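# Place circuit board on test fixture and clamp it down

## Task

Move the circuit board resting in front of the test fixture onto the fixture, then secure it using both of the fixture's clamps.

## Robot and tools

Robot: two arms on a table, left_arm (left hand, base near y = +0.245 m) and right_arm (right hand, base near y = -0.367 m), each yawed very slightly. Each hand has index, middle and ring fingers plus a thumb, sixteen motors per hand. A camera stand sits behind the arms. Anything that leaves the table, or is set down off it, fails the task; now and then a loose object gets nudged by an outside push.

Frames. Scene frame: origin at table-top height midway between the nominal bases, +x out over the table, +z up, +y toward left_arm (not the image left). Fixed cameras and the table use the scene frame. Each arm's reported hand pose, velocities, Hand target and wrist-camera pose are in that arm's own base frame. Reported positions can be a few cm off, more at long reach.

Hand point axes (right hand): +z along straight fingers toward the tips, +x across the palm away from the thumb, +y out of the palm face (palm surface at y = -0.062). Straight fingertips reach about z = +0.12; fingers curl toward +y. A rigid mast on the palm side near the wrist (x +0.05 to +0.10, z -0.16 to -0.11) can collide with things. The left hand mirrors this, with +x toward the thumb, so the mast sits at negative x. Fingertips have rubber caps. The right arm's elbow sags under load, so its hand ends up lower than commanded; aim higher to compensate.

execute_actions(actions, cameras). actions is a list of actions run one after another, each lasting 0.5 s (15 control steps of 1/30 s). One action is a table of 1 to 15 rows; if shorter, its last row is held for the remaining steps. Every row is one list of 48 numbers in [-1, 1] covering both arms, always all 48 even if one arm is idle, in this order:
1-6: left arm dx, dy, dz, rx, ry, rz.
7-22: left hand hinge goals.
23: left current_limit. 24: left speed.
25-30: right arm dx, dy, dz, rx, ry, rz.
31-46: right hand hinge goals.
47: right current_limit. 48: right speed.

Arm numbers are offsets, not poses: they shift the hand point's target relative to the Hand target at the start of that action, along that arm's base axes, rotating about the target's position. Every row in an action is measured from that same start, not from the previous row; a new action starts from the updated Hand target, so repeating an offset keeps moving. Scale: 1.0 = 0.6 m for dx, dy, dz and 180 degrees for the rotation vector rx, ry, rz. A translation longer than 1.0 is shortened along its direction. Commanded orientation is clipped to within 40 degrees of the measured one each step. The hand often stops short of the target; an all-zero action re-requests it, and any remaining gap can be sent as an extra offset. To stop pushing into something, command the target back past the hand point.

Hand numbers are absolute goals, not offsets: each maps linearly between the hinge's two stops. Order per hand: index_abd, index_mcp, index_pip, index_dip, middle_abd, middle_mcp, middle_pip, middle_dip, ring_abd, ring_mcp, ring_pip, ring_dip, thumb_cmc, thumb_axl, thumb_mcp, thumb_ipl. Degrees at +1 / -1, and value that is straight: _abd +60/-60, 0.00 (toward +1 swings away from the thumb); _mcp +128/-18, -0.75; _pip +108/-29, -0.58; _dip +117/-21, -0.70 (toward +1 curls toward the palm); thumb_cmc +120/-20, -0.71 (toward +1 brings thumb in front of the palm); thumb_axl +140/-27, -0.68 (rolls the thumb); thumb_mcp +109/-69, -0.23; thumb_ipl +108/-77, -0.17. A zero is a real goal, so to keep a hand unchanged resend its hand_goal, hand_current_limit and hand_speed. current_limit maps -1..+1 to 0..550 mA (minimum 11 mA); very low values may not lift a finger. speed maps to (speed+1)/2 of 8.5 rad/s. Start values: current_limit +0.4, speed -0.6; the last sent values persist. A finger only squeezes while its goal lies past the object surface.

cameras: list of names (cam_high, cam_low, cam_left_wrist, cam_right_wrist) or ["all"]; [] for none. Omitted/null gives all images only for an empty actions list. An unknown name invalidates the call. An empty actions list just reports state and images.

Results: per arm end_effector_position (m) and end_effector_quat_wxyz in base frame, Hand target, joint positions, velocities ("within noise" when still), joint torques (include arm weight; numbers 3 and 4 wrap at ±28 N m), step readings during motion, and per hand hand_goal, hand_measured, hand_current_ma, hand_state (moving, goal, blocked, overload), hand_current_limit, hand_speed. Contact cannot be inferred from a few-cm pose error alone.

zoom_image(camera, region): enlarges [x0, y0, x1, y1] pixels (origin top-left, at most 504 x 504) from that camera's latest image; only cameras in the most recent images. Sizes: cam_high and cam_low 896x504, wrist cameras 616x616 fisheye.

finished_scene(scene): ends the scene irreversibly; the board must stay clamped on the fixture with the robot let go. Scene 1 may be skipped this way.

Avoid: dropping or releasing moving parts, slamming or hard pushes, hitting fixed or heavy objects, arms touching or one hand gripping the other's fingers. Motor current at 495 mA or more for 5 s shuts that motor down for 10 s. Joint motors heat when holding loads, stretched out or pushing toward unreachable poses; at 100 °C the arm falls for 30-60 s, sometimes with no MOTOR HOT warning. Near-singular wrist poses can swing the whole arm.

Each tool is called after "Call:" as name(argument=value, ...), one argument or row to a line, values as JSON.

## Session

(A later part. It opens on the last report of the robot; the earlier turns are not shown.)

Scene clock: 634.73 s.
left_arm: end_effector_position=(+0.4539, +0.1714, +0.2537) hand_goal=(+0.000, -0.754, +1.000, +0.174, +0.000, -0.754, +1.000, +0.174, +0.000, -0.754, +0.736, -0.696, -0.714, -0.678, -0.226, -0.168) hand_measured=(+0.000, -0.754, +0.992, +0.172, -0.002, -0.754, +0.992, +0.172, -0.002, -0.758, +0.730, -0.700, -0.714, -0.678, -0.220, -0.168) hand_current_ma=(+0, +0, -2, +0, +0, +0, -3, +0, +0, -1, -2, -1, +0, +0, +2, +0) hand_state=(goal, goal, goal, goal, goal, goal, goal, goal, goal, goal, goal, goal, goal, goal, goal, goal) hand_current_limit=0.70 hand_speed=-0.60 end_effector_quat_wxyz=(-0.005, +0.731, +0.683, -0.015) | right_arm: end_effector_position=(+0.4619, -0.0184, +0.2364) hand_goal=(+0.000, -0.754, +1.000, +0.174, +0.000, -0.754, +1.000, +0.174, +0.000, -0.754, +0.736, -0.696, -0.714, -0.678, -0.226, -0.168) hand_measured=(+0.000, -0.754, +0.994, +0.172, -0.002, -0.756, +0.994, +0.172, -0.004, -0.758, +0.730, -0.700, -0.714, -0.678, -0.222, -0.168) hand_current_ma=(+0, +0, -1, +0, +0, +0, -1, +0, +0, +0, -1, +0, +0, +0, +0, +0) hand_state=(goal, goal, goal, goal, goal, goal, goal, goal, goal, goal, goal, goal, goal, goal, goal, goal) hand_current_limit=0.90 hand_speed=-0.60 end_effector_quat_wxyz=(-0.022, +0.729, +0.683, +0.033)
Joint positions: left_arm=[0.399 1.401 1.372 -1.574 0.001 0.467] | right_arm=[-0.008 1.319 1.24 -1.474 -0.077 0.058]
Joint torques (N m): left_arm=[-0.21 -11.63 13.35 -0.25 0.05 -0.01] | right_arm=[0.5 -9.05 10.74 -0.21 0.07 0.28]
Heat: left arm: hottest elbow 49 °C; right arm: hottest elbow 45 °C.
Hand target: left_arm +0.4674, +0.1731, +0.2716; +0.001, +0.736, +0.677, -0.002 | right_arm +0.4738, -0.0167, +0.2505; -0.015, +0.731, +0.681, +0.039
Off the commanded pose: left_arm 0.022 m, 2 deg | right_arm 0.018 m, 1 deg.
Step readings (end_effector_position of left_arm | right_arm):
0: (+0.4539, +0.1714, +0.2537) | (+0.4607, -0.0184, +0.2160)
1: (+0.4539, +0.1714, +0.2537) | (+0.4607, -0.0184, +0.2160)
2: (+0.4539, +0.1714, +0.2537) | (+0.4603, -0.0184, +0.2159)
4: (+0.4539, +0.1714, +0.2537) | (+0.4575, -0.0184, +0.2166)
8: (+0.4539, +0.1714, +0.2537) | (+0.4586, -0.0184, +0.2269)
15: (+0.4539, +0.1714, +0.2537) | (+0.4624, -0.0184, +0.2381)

Call:
execute_actions(
  actions=[
    [[0,0,0,0,0,0, 0,-0.754,1,0.174,0,-0.754,1,0.174,0,-0.754,0.737,-0.696,-0.714,-0.678,-0.226,-0.168,0.7,-0.6, 0.0,0.03,-0.02,0,0,0, 0,-0.754,1,0.174,0,-0.754,1,0.174,0,-0.754,0.737,-0.696,-0.714,-0.678,-0.226,-0.168,0.95,-0.6]],
    [[0,0,0,0,0,0, 0,-0.754,1,0.174,0,-0.754,1,0.174,0,-0.754,0.737,-0.696,-0.714,-0.678,-0.226,-0.168,0.7,-0.6, 0.0,0.05,0.0,0,0,0, 0,-0.754,1,0.174,0,-0.754,1,0.174,0,-0.754,0.737,-0.696,-0.714,-0.678,-0.226,-0.168,0.95,-0.6]],
  ],
  cameras=["cam_right_wrist", "cam_low", "cam_high"],
)

Call:
zoom_image(
  camera="cam_right_wrist",
  region=[170, 90, 330, 220],
)

Call:
zoom_image(
  camera="cam_low",
  region=[400, 220, 500, 310],
)

Call:
zoom_image(
  camera="cam_high",
  region=[395, 315, 445, 365],
)

Scene clock: 637.30 s.
left_arm: end_effector_position=(+0.4539, +0.1714, +0.2537) hand_goal=(+0.000, -0.754, +1.000, +0.174, +0.000, -0.754, +1.000, +0.174, +0.000, -0.754, +0.736, -0.696, -0.714, -0.678, -0.226, -0.168) hand_measured=(+0.000, -0.754, +0.992, +0.172, -0.002, -0.754, +0.992, +0.172, -0.002, -0.758, +0.730, -0.700, -0.714, -0.678, -0.220, -0.168) hand_current_ma=(+0, +0, -2, +0, +0, +0, -3, +0, +0, -1, -2, -1, +0, +0, +2, +0) hand_state=(goal, goal, goal, goal, goal, goal, goal, goal, goal, goal, goal, goal, goal, goal, goal, goal) hand_current_limit=0.70 hand_speed=-0.60 end_effector_quat_wxyz=(-0.005, +0.731, +0.683, -0.015) | right_arm: end_effector_position=(+0.4619, +0.0158, +0.2356) hand_goal=(+0.000, -0.754, +1.000, +0.174, +0.000, -0.754, +1.000, +0.174, +0.000, -0.754, +0.736, -0.696, -0.714, -0.678, -0.226, -0.168) hand_measured=(+0.000, -0.754, +0.994, +0.172, -0.002, -0.756, +0.994, +0.172, -0.014, -0.762, +0.748, -0.692, -0.714, -0.678, -0.222, -0.168) hand_current_ma=(+0, +0, -1, +0, +0, +0, -1, +0, -2, -1, +3, +0, +0, +0, +0, +0) hand_state=(goal, goal, goal, goal, goal, goal, goal, goal, goal, goal, goal, goal, goal, goal, goal, goal) hand_current_limit=0.95 hand_speed=-0.60 end_effector_quat_wxyz=(-0.015, +0.738, +0.674, +0.028)
Joint positions: left_arm=[0.399 1.401 1.372 -1.574 0.001 0.467] | right_arm=[0.096 1.323 1.24 -1.462 -0.058 0.187]
Joint torques (N m): left_arm=[-0.5 -10.99 13.24 -0.21 0.07 0] | right_arm=[1.32 -8.53 9.24 0.98 -0.44 0.25]
Heat: left arm: hottest elbow 49 °C; right arm: hottest elbow 45 °C.
Hand target: left_arm +0.4674, +0.1731, +0.2716; +0.001, +0.736, +0.677, -0.002 | right_arm +0.4738, +0.0314, +0.2384; -0.015, +0.731, +0.681, +0.039
Off the commanded pose: left_arm 0.022 m, 2 deg | right_arm 0.020 m, 2 deg.
Step readings (end_effector_position of left_arm | right_arm):
0: (+0.4539, +0.1714, +0.2537) | (+0.4619, -0.0184, +0.2364)
1: (+0.4539, +0.1714, +0.2537) | (+0.4619, -0.0185, +0.2364)
2: (+0.4539, +0.1714, +0.2537) | (+0.4618, -0.0184, +0.2364)
4: (+0.4539, +0.1714, +0.2537) | (+0.4617, -0.0162, +0.2364)
8: (+0.4539, +0.1714, +0.2537) | (+0.4625, -0.0061, +0.2363)
15: (+0.4539, +0.1714, +0.2537) | (+0.4635, -0.0015, +0.2357)
16: (+0.4539, +0.1714, +0.2537) | (+0.4635, -0.0016, +0.2355)
17: (+0.4539, +0.1714, +0.2537) | (+0.4635, -0.0008, +0.2356)
19: (+0.4539, +0.1714, +0.2537) | (+0.4635, +0.0036, +0.2357)
23: (+0.4539, +0.1714, +0.2537) | (+0.4627, +0.0162, +0.2358)
30: (+0.4539, +0.1714, +0.2537) | (+0.4620, +0.0157, +0.2356)
camera_calibration:
cam_right_wrist: T_world_to_cam=[[0.534562, -0.837719, -0.111668, -0.165651], [-0.570367, -0.455109, 0.683781, 0.0658129], [-0.623638, -0.301832, -0.721092, 0.578763], [0, 0, 0, 1]] pos_world=[0.487027, 0.0658724, 0.353842]
Images, in order (width x height): cam_high 896x504, cam_low 896x504, cam_right_wrist 616x616.

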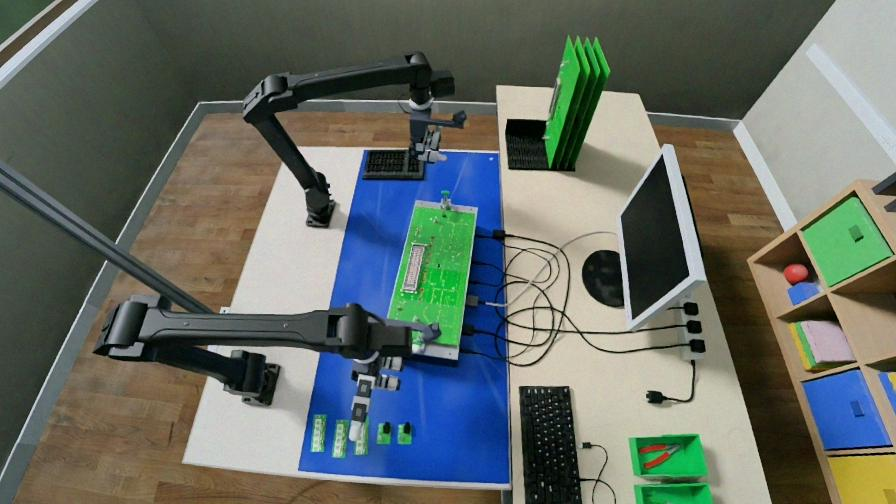

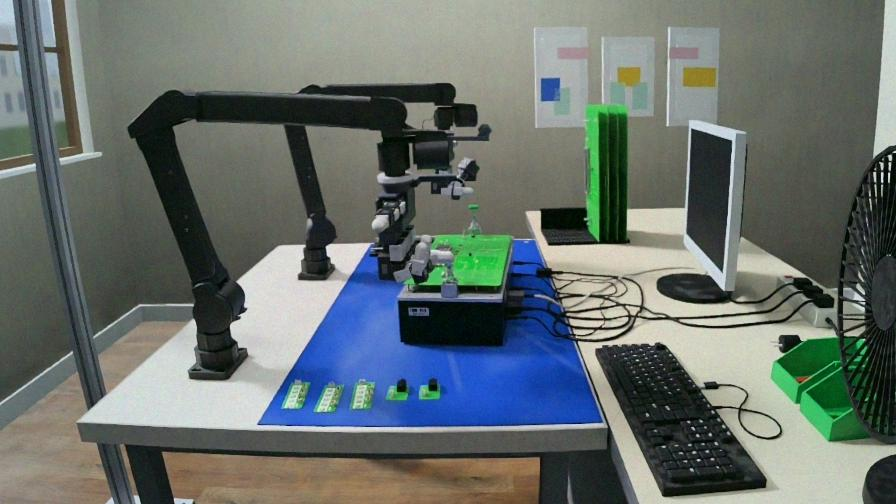

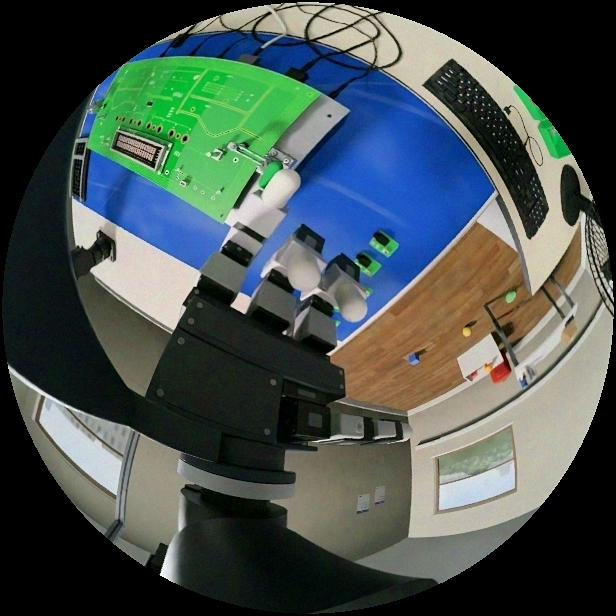

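Scaled by 3.150 from the camera's 616x616 image, which has a finer 880x880 frame.

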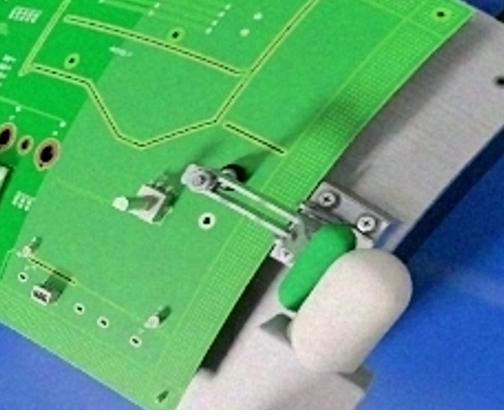

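Scaled by 5.040 from the camera's 896x504 image, which has a finer 1280x720 frame.

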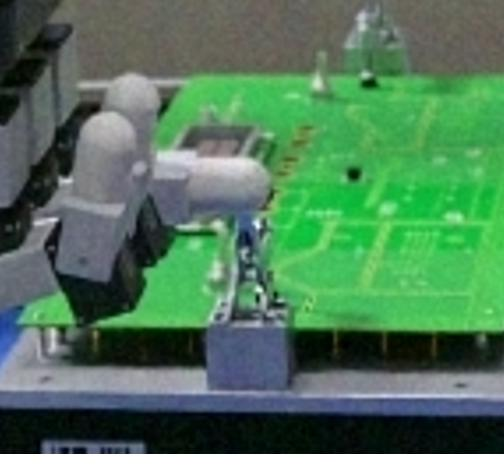

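Scaled by 10.080 from the camera's 896x504 image, which has a finer 1280x720 frame.

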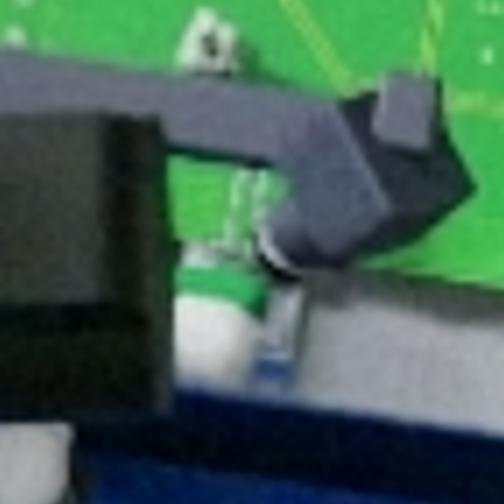

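Call:
execute_actions(
  actions=[
    [[0,0,0,0,0,0, 0,-0.754,1,0.174,0,-0.754,1,0.174,0,-0.754,0.737,-0.696,-0.714,-0.678,-0.226,-0.168,0.7,-0.6, 0.0,0.04,0.0,0,0,0, 0,-0.754,1,0.174,0,-0.754,1,0.174,0,-0.754,0.737,-0.696,-0.714,-0.678,-0.226,-0.168,1,-0.6]],
    [[0,0,0,0,0,0, 0,-0.754,1,0.174,0,-0.754,1,0.174,0,-0.754,0.737,-0.696,-0.714,-0.678,-0.226,-0.168,0.7,-0.6, 0.0,0.05,0.0,0,0,0, 0,-0.754,1,0.174,0,-0.754,1,0.174,0,-0.754,0.737,-0.696,-0.714,-0.678,-0.226,-0.168,1,-0.6]],
    [[0,0,0,0,0,0, 0,-0.754,1,0.174,0,-0.754,1,0.174,0,-0.754,0.737,-0.696,-0.714,-0.678,-0.226,-0.168,0.7,-0.6, 0.0,0.04,0.0,0,0,0, 0,-0.754,1,0.174,0,-0.754,1,0.174,0,-0.754,0.737,-0.696,-0.714,-0.678,-0.226,-0.168,1,-0.6]],
  ],
  cameras=["cam_right_wrist", "cam_low", "cam_high"],
)

Call:
zoom_image(
  camera="cam_right_wrist",
  region=[170, 90, 330, 220],
)

Call:
zoom_image(
  camera="cam_low",
  region=[400, 220, 500, 310],
)

Call:
zoom_image(
  camera="cam_high",
  region=[395, 315, 445, 365],
)

Scene clock: 640.93 s.
left_arm: end_effector_position=(+0.4539, +0.1714, +0.2537) hand_goal=(+0.000, -0.754, +1.000, +0.174, +0.000, -0.754, +1.000, +0.174, +0.000, -0.754, +0.736, -0.696, -0.714, -0.678, -0.226, -0.168) hand_measured=(+0.000, -0.754, +0.992, +0.172, -0.002, -0.754, +0.992, +0.172, -0.002, -0.758, +0.730, -0.700, -0.714, -0.678, -0.220, -0.168) hand_current_ma=(+0, +0, -2, +0, +0, +0, -3, +0, +0, -1, -2, -1, +0, +0, +2, +0) hand_state=(goal, goal, goal, goal, goal, goal, goal, goal, goal, goal, goal, goal, goal, goal, goal, goal) hand_current_limit=0.70 hand_speed=-0.60 end_effector_quat_wxyz=(-0.005, +0.731, +0.683, -0.015) | right_arm: end_effector_position=(+0.4491, +0.0424, +0.2372) hand_goal=(+0.000, -0.754, +1.000, +0.174, +0.000, -0.754, +1.000, +0.174, +0.000, -0.754, +0.736, -0.696, -0.714, -0.678, -0.226, -0.168) hand_measured=(+0.000, -0.754, +0.994, +0.172, -0.002, -0.756, +0.994, +0.172, -0.040, -0.712, +0.788, -0.674, -0.714, -0.678, -0.222, -0.168) hand_current_ma=(+0, +0, -1, +0, +0, +0, -1, +0, -20, +32, +42, +8, +0, +0, +1, +0) hand_state=(goal, goal, goal, goal, goal, goal, goal, goal, blocked, blocked, blocked, blocked, goal, goal, goal, goal) hand_current_limit=1.00 hand_speed=-0.60 end_effector_quat_wxyz=(+0.005, +0.787, +0.617, +0.010)
Joint positions: left_arm=[0.399 1.401 1.372 -1.574 0.001 0.467] | right_arm=[0.225 1.325 1.243 -1.467 0 0.467]
Joint torques (N m): left_arm=[0.03 -11.22 13.23 -0.16 0.07 0] | right_arm=[6.3 -6.71 10.58 1.5 -2.18 -0.64]
Heat: left arm: hottest elbow 49 °C; right arm: hottest elbow 46 °C.
Hand target: left_arm +0.4674, +0.1731, +0.2716; +0.001, +0.736, +0.677, -0.002 | right_arm +0.4738, +0.1092, +0.2384; -0.015, +0.731, +0.681, +0.039
Off the commanded pose: left_arm 0.022 m, 2 deg | right_arm 0.071 m, 11 deg.
Step readings (end_effector_position of left_arm | right_arm):
0: (+0.4539, +0.1714, +0.2537) | (+0.4619, +0.0157, +0.2356)
1: (+0.4539, +0.1714, +0.2537) | (+0.4619, +0.0157, +0.2356)
2: (+0.4539, +0.1714, +0.2537) | (+0.4617, +0.0162, +0.2356)
4: (+0.4539, +0.1714, +0.2537) | (+0.4611, +0.0173, +0.2358)
8: (+0.4539, +0.1714, +0.2537) | (+0.4596, +0.0196, +0.2359)
15: (+0.4539, +0.1714, +0.2537) | (+0.4584, +0.0218, +0.2357)
16: (+0.4539, +0.1714, +0.2537) | (+0.4584, +0.0219, +0.2357)
17: (+0.4539, +0.1714, +0.2537) | (+0.4580, +0.0225, +0.2357)
19: (+0.4539, +0.1714, +0.2537) | (+0.4571, +0.0274, +0.2357)
23: (+0.4539, +0.1714, +0.2537) | (+0.4549, +0.0340, +0.2366)
30: (+0.4539, +0.1714, +0.2537) | (+0.4532, +0.0336, +0.2363)
31: (+0.4539, +0.1714, +0.2537) | (+0.4531, +0.0338, +0.2363)
32: (+0.4539, +0.1714, +0.2537) | (+0.4527, +0.0342, +0.2363)
34: (+0.4539, +0.1714, +0.2537) | (+0.4519, +0.0357, +0.2367)
38: (+0.4539, +0.1714, +0.2537) | (+0.4508, +0.0425, +0.2373)
45: (+0.4539, +0.1714, +0.2537) | (+0.4494, +0.0424, +0.2372)
camera_calibration:
cam_right_wrist: T_world_to_cam=[[0.401145, -0.913507, -0.0677283, -0.0836043], [-0.626831, -0.327669, 0.706905, 0.0840224], [-0.667956, -0.241118, -0.704058, 0.59331], [0, 0, 0, 1]] pos_world=[0.48251, 0.094216, 0.352667]
Images, in order (width x height): cam_high 896x504, cam_low 896x504, cam_right_wrist 616x616.

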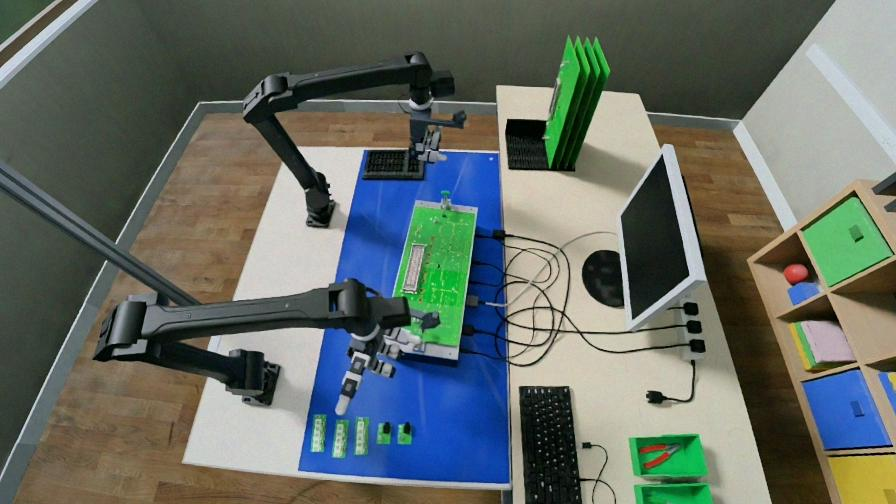

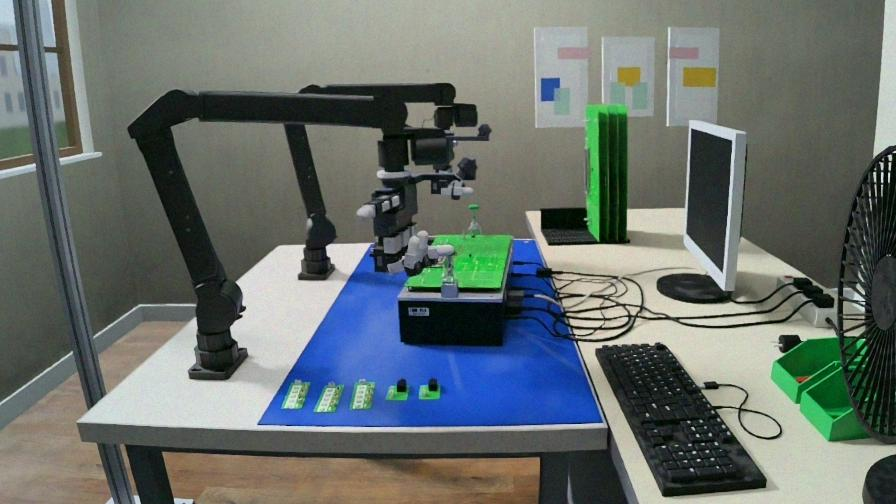

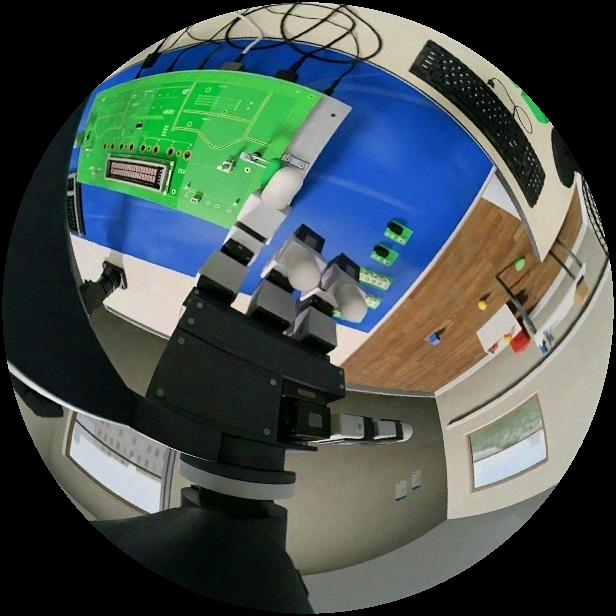

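Scaled by 3.150 from the camera's 616x616 image, which has a finer 880x880 frame.

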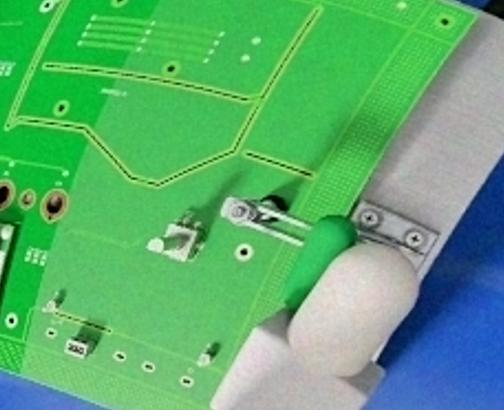

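Scaled by 5.040 from the camera's 896x504 image, which has a finer 1280x720 frame.

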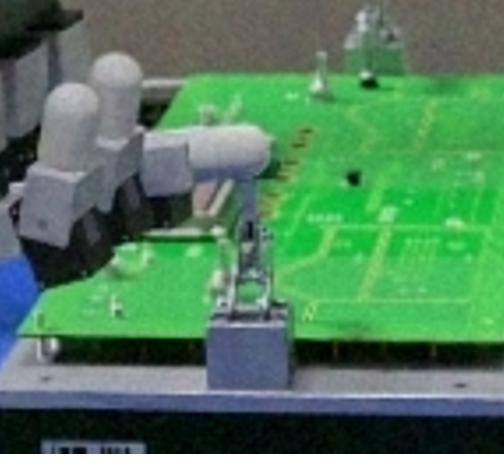

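Scaled by 10.080 from the camera's 896x504 image, which has a finer 1280x720 frame.

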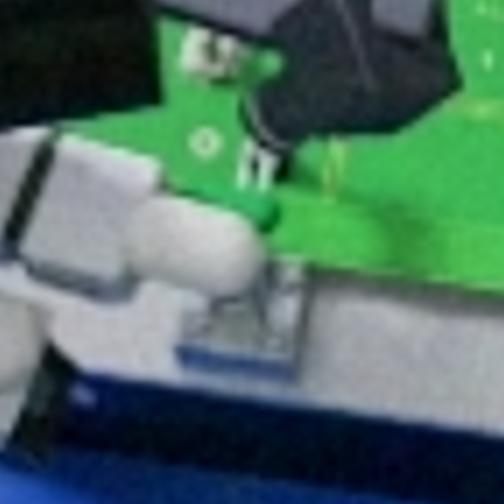

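Call:
execute_actions(
  actions=[
    [[0,0,0,0,0,0, 0,-0.754,1,0.174,0,-0.754,1,0.174,0,-0.754,0.737,-0.696,-0.714,-0.678,-0.226,-0.168,0.7,-0.6, 0.0,0.04,0.0,0,0,0, 0,-0.754,1,0.174,0,-0.754,1,0.174,0,-0.754,0.737,-0.696,-0.714,-0.678,-0.226,-0.168,1,-0.6]],
  ],
  cameras=["cam_right_wrist", "cam_low", "cam_high"],
)

Call:
zoom_image(
  camera="cam_right_wrist",
  region=[170, 90, 330, 220],
)

Call:
zoom_image(
  camera="cam_low",
  region=[400, 220, 500, 310],
)

Call:
zoom_image(
  camera="cam_high",
  region=[395, 315, 445, 365],
)

Scene clock: 642.77 s.
left_arm: end_effector_position=(+0.4539, +0.1714, +0.2537) hand_goal=(+0.000, -0.754, +1.000, +0.174, +0.000, -0.754, +1.000, +0.174, +0.000, -0.754, +0.736, -0.696, -0.714, -0.678, -0.226, -0.168) hand_measured=(+0.000, -0.754, +0.992, +0.172, -0.002, -0.754, +0.992, +0.172, -0.002, -0.758, +0.730, -0.700, -0.714, -0.678, -0.220, -0.168) hand_current_ma=(+0, +0, -2, +0, +0, +0, -3, +0, +0, -1, -2, -1, +0, +0, +2, +0) hand_state=(goal, goal, goal, goal, goal, goal, goal, goal, goal, goal, goal, goal, goal, goal, goal, goal) hand_current_limit=0.70 hand_speed=-0.60 end_effector_quat_wxyz=(-0.005, +0.731, +0.683, -0.015) | right_arm: end_effector_position=(+0.4434, +0.0454, +0.2381) hand_goal=(+0.000, -0.754, +1.000, +0.174, +0.000, -0.754, +1.000, +0.174, +0.000, -0.754, +0.736, -0.696, -0.714, -0.678, -0.226, -0.168) hand_measured=(+0.000, -0.754, +0.994, +0.172, -0.002, -0.756, +0.994, +0.172, -0.050, -0.704, +0.788, -0.674, -0.714, -0.678, -0.222, -0.168) hand_current_ma=(+0, +0, -1, +0, +0, +0, -1, +0, -32, +46, +43, +8, +0, +0, +1, +0) hand_state=(goal, goal, goal, goal, goal, goal, goal, goal, blocked, blocked, blocked, blocked, goal, goal, goal, goal) hand_current_limit=1.00 hand_speed=-0.60 end_effector_quat_wxyz=(+0.014, +0.807, +0.590, +0.005)
Joint positions: left_arm=[0.399 1.401 1.372 -1.574 0.001 0.467] | right_arm=[0.257 1.325 1.243 -1.47 0.022 0.565]
Joint torques (N m): left_arm=[-0.21 -11.58 13.31 -0.08 0.06 0.02] | right_arm=[7.88 -5.3 11.37 1.77 -2.86 -0.95]
Heat: left arm: hottest elbow 49 °C; right arm: hottest elbow 45 °C.
Hand target: left_arm +0.4674, +0.1731, +0.2716; +0.001, +0.736, +0.677, -0.002 | right_arm +0.4739, +0.1333, +0.2385; -0.015, +0.731, +0.681, +0.039
Off the commanded pose: left_arm 0.022 m, 2 deg | right_arm 0.093 m, 14 deg.
Step readings (end_effector_position of left_arm | right_arm):
0: (+0.4539, +0.1714, +0.2537) | (+0.4490, +0.0425, +0.2372)
1: (+0.4539, +0.1714, +0.2537) | (+0.4490, +0.0425, +0.2372)
2: (+0.4539, +0.1714, +0.2537) | (+0.4487, +0.0430, +0.2372)
4: (+0.4539, +0.1714, +0.2537) | (+0.4478, +0.0438, +0.2376)
8: (+0.4539, +0.1714, +0.2537) | (+0.4456, +0.0450, +0.2380)
15: (+0.4539, +0.1714, +0.2537) | (+0.4439, +0.0453, +0.2381)
camera_calibration:
cam_right_wrist: T_world_to_cam=[[0.339707, -0.939291, -0.0482902, -0.0547567], [-0.648238, -0.271027, 0.71157, 0.0866137], [-0.681459, -0.210422, -0.700953, 0.594708], [0, 0, 0, 1]] pos_world=[0.480017, 0.0971816, 0.352586]
Images, in order (width x height): cam_high 896x504, cam_low 896x504, cam_right_wrist 616x616.

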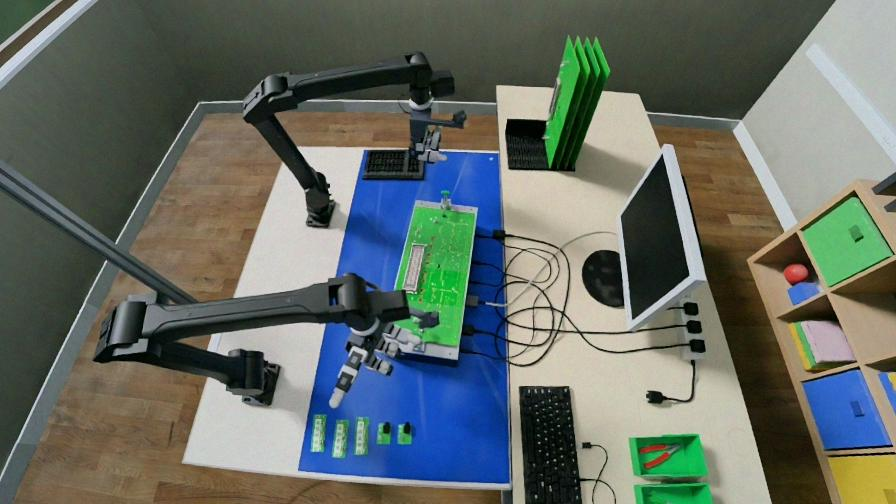

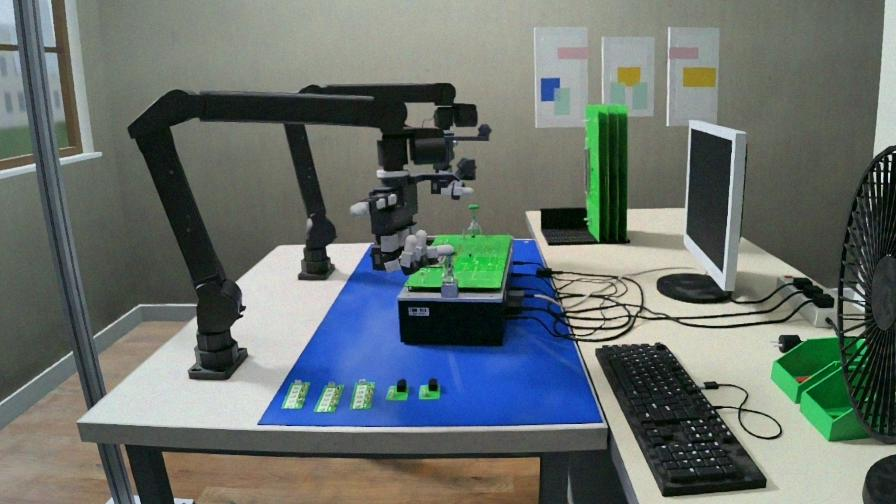

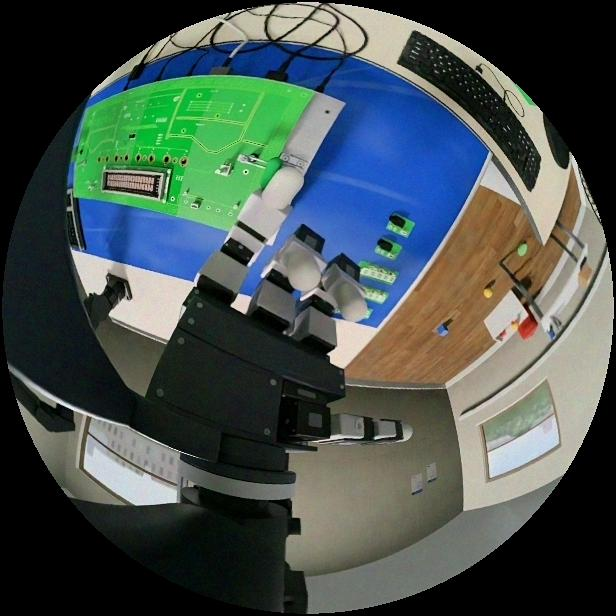

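Scaled by 3.150 from the camera's 616x616 image, which has a finer 880x880 frame.

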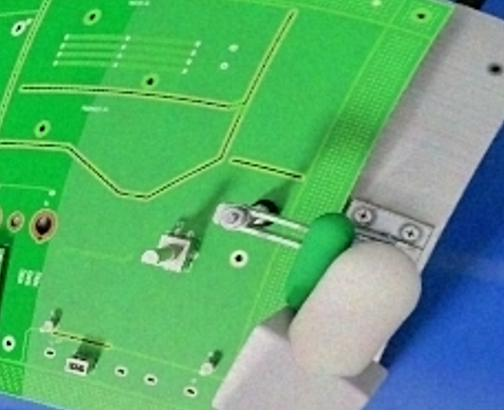

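Scaled by 5.040 from the camera's 896x504 image, which has a finer 1280x720 frame.

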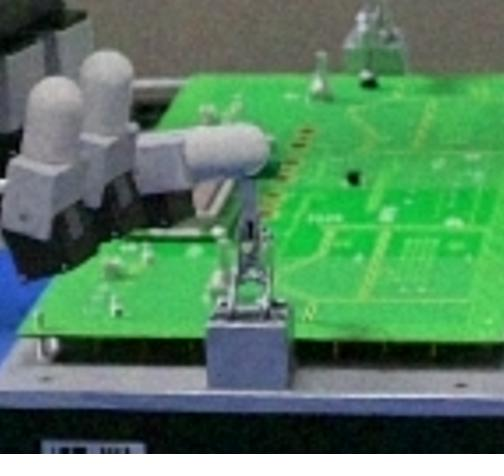

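Scaled by 10.080 from the camera's 896x504 image, which has a finer 1280x720 frame.

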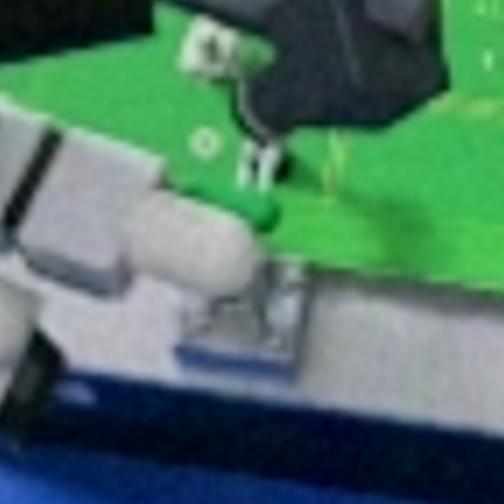

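No further motion: hard stop. Back off.

Call:
execute_actions(
  actions=[
    [[0,0,0,0,0,0, 0,-0.754,1,0.174,0,-0.754,1,0.174,0,-0.754,0.737,-0.696,-0.714,-0.678,-0.226,-0.168,0.7,-0.6, 0.0,-0.12,0.0,0,0,0, 0,-0.754,1,0.174,0,-0.754,1,0.174,0,-0.754,0.737,-0.696,-0.714,-0.678,-0.226,-0.168,0.7,-0.6]],
    [[0,0,0,0,0,0, 0,-0.754,1,0.174,0,-0.754,1,0.174,0,-0.754,0.737,-0.696,-0.714,-0.678,-0.226,-0.168,0.7,-0.6, -0.02,-0.1,0.02,0,0,0, 0,-0.754,1,0.174,0,-0.754,1,0.174,0,-0.754,0.737,-0.696,-0.714,-0.678,-0.226,-0.168,0.7,-0.6]],
    [[0,0,0,0,0,0, 0,-0.754,1,0.174,0,-0.754,1,0.174,0,-0.754,0.737,-0.696,-0.714,-0.678,-0.226,-0.168,0.7,-0.6, -0.03,-0.1,0.02,0,0,0, 0,-0.754,1,0.174,0,-0.754,1,0.174,0,-0.754,0.737,-0.696,-0.714,-0.678,-0.226,-0.168,0.7,-0.6]],
  ],
  cameras=["all"],
)

Call:
zoom_image(
  camera="cam_high",
  region=[395, 315, 445, 365],
)

Call:
zoom_image(
  camera="cam_low",
  region=[380, 200, 540, 310],
)

Call:
zoom_image(
  camera="cam_right_wrist",
  region=[150, 80, 270, 200],
)

Scene clock: 646.13 s.
left_arm: end_effector_position=(+0.4539, +0.1714, +0.2537) hand_goal=(+0.000, -0.754, +1.000, +0.174, +0.000, -0.754, +1.000, +0.174, +0.000, -0.754, +0.736, -0.696, -0.714, -0.678, -0.226, -0.168) hand_measured=(+0.000, -0.754, +0.992, +0.172, -0.002, -0.754, +0.992, +0.172, -0.002, -0.758, +0.730, -0.700, -0.714, -0.678, -0.220, -0.168) hand_current_ma=(+0, +0, -2, +0, +0, +0, -3, +0, +0, -1, -2, -1, +0, +0, +2, +0) hand_state=(goal, goal, goal, goal, goal, goal, goal, goal, goal, goal, goal, goal, goal, goal, goal, goal) hand_current_limit=0.70 hand_speed=-0.60 end_effector_quat_wxyz=(-0.005, +0.731, +0.683, -0.015) | right_arm: end_effector_position=(+0.4437, -0.0578, +0.2555) hand_goal=(+0.000, -0.754, +1.000, +0.174, +0.000, -0.754, +1.000, +0.174, +0.000, -0.754, +0.736, -0.696, -0.714, -0.678, -0.226, -0.168) hand_measured=(+0.000, -0.754, +0.994, +0.172, -0.002, -0.756, +0.994, +0.172, -0.004, -0.754, +0.736, -0.694, -0.714, -0.678, -0.222, -0.168) hand_current_ma=(+0, +0, -1, +0, +0, +0, -1, +0, +0, +0, +0, +0, +0, +0, +1, +0) hand_state=(goal, goal, goal, goal, goal, goal, goal, goal, goal, goal, goal, goal, goal, goal, goal, goal) hand_current_limit=0.70 hand_speed=-0.60 end_effector_quat_wxyz=(-0.017, +0.735, +0.677, +0.036)
Joint positions: left_arm=[0.399 1.401 1.372 -1.574 0.001 0.467] | right_arm=[-0.114 1.27 1.243 -1.522 -0.077 -0.032]
Joint torques (N m): left_arm=[0.03 -11.46 13.27 -0.16 0.05 0.01] | right_arm=[-0.97 -9.41 8.42 -0.09 -0.09 0]
Heat: left arm: hottest elbow 50 °C; right arm: hottest elbow 45 °C.
Hand target: left_arm +0.4674, +0.1731, +0.2716; +0.001, +0.736, +0.677, -0.002 | right_arm +0.4438, -0.0588, +0.2624; -0.015, +0.731, +0.681, +0.039
Off the commanded pose: left_arm 0.022 m, 2 deg | right_arm 0.007 m, 1 deg.
Step readings (end_effector_position of left_arm | right_arm):
0: (+0.4539, +0.1714, +0.2537) | (+0.4434, +0.0453, +0.2381)
1: (+0.4539, +0.1714, +0.2537) | (+0.4434, +0.0453, +0.2381)
2: (+0.4539, +0.1714, +0.2537) | (+0.4437, +0.0449, +0.2383)
4: (+0.4539, +0.1714, +0.2537) | (+0.4453, +0.0429, +0.2376)
8: (+0.4539, +0.1714, +0.2537) | (+0.4496, +0.0401, +0.2357)
15: (+0.4539, +0.1714, +0.2537) | (+0.4538, +0.0392, +0.2356)
16: (+0.4539, +0.1714, +0.2537) | (+0.4541, +0.0389, +0.2356)
17: (+0.4539, +0.1714, +0.2537) | (+0.4548, +0.0377, +0.2355)
19: (+0.4539, +0.1714, +0.2537) | (+0.4567, +0.0329, +0.2349)
23: (+0.4539, +0.1714, +0.2537) | (+0.4604, +0.0100, +0.2358)
30: (+0.4539, +0.1714, +0.2537) | (+0.4610, +0.0011, +0.2369)
31: (+0.4539, +0.1714, +0.2537) | (+0.4609, +0.0016, +0.2368)
32: (+0.4539, +0.1714, +0.2537) | (+0.4602, +0.0010, +0.2372)
34: (+0.4539, +0.1714, +0.2537) | (+0.4575, -0.0081, +0.2392)
38: (+0.4539, +0.1714, +0.2537) | (+0.4486, -0.0470, +0.2500)
45: (+0.4539, +0.1714, +0.2537) | (+0.4433, -0.0602, +0.2555)
camera_calibration:
cam_left_wrist: T_world_to_cam=[[-0.651878, -0.757895, 0.0255133, 0.381827], [-0.491179, 0.447626, 0.747245, -0.0940938], [-0.577753, 0.474581, -0.664059, 0.475496], [0, 0, 0, 1]] pos_world=[0.477407, 0.105842, 0.376327]
cam_right_wrist: T_world_to_cam=[[0.543945, -0.83096, -0.116743, -0.217883], [-0.572839, -0.469384, 0.671963, 0.0116362], [-0.613172, -0.298636, -0.731325, 0.557779], [0, 0, 0, 1]] pos_world=[0.467196, -0.00901744, 0.374662]

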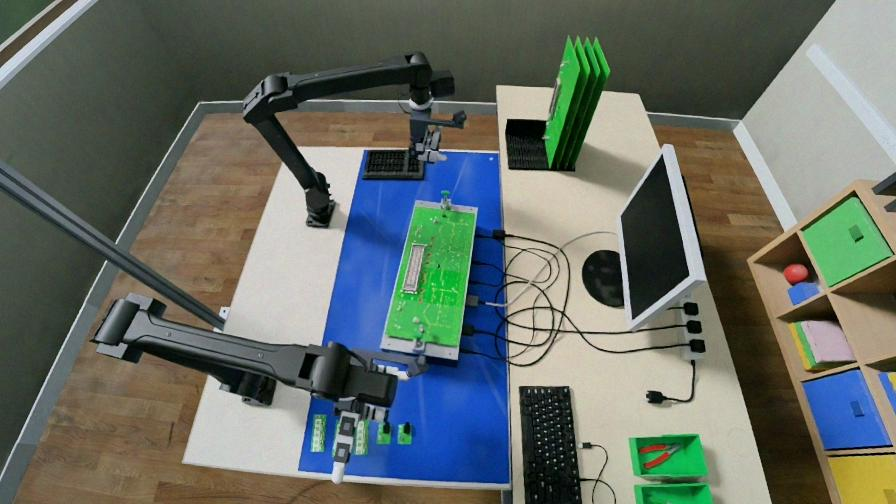

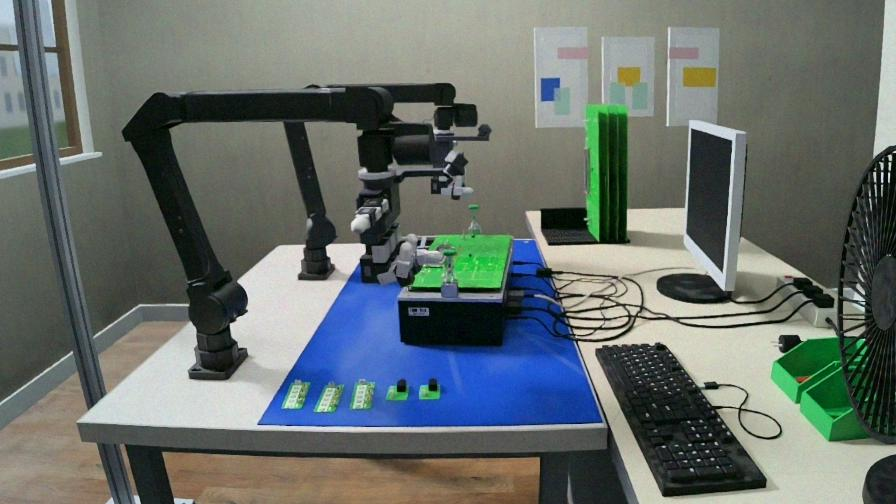

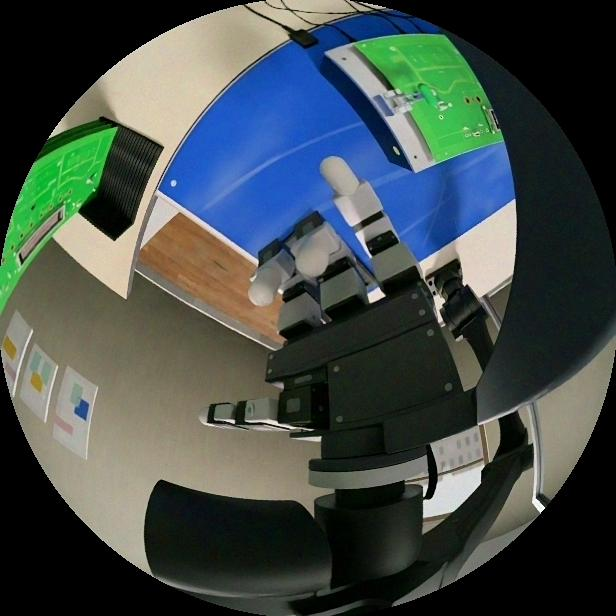

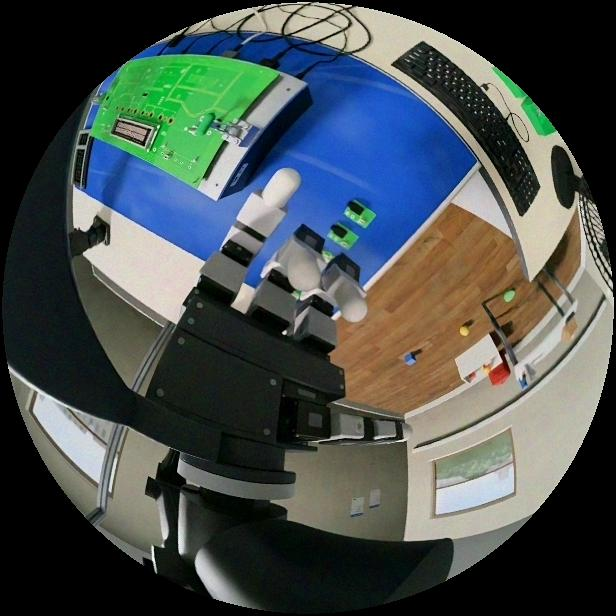

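Scaled by 10.080 from the camera's 896x504 image, which has a finer 1280x720 frame.

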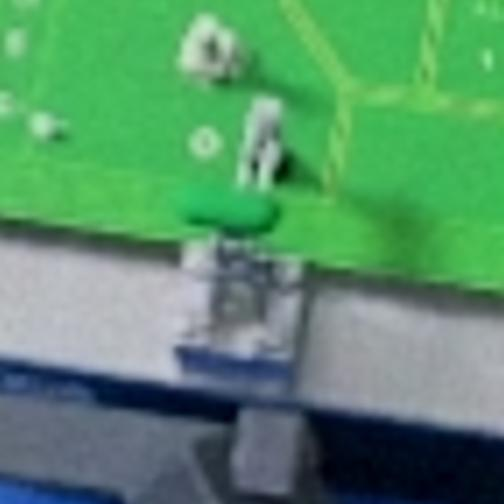

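Scaled by 3.150 from the camera's 896x504 image, which has a finer 1280x720 frame.

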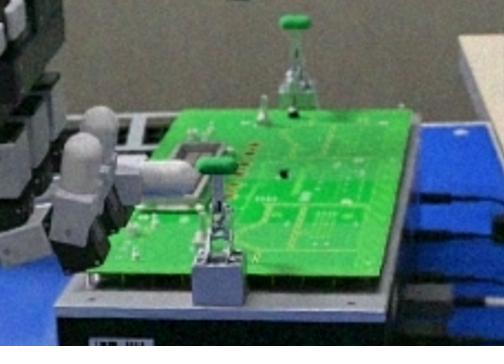

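Scaled by 4.200 from the camera's 616x616 image, which has a finer 880x880 frame.

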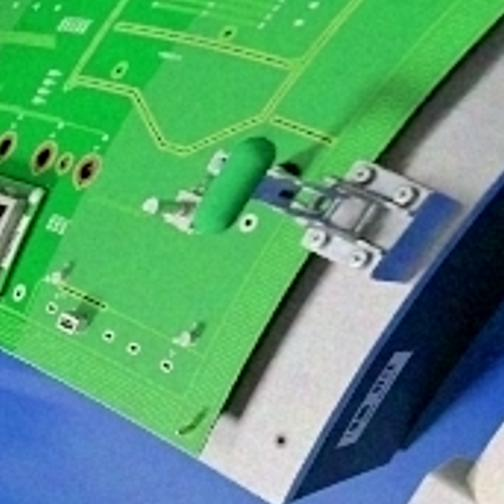

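Call:
finished_scene(
  scene=2,
)

The scene is finished: the task was done.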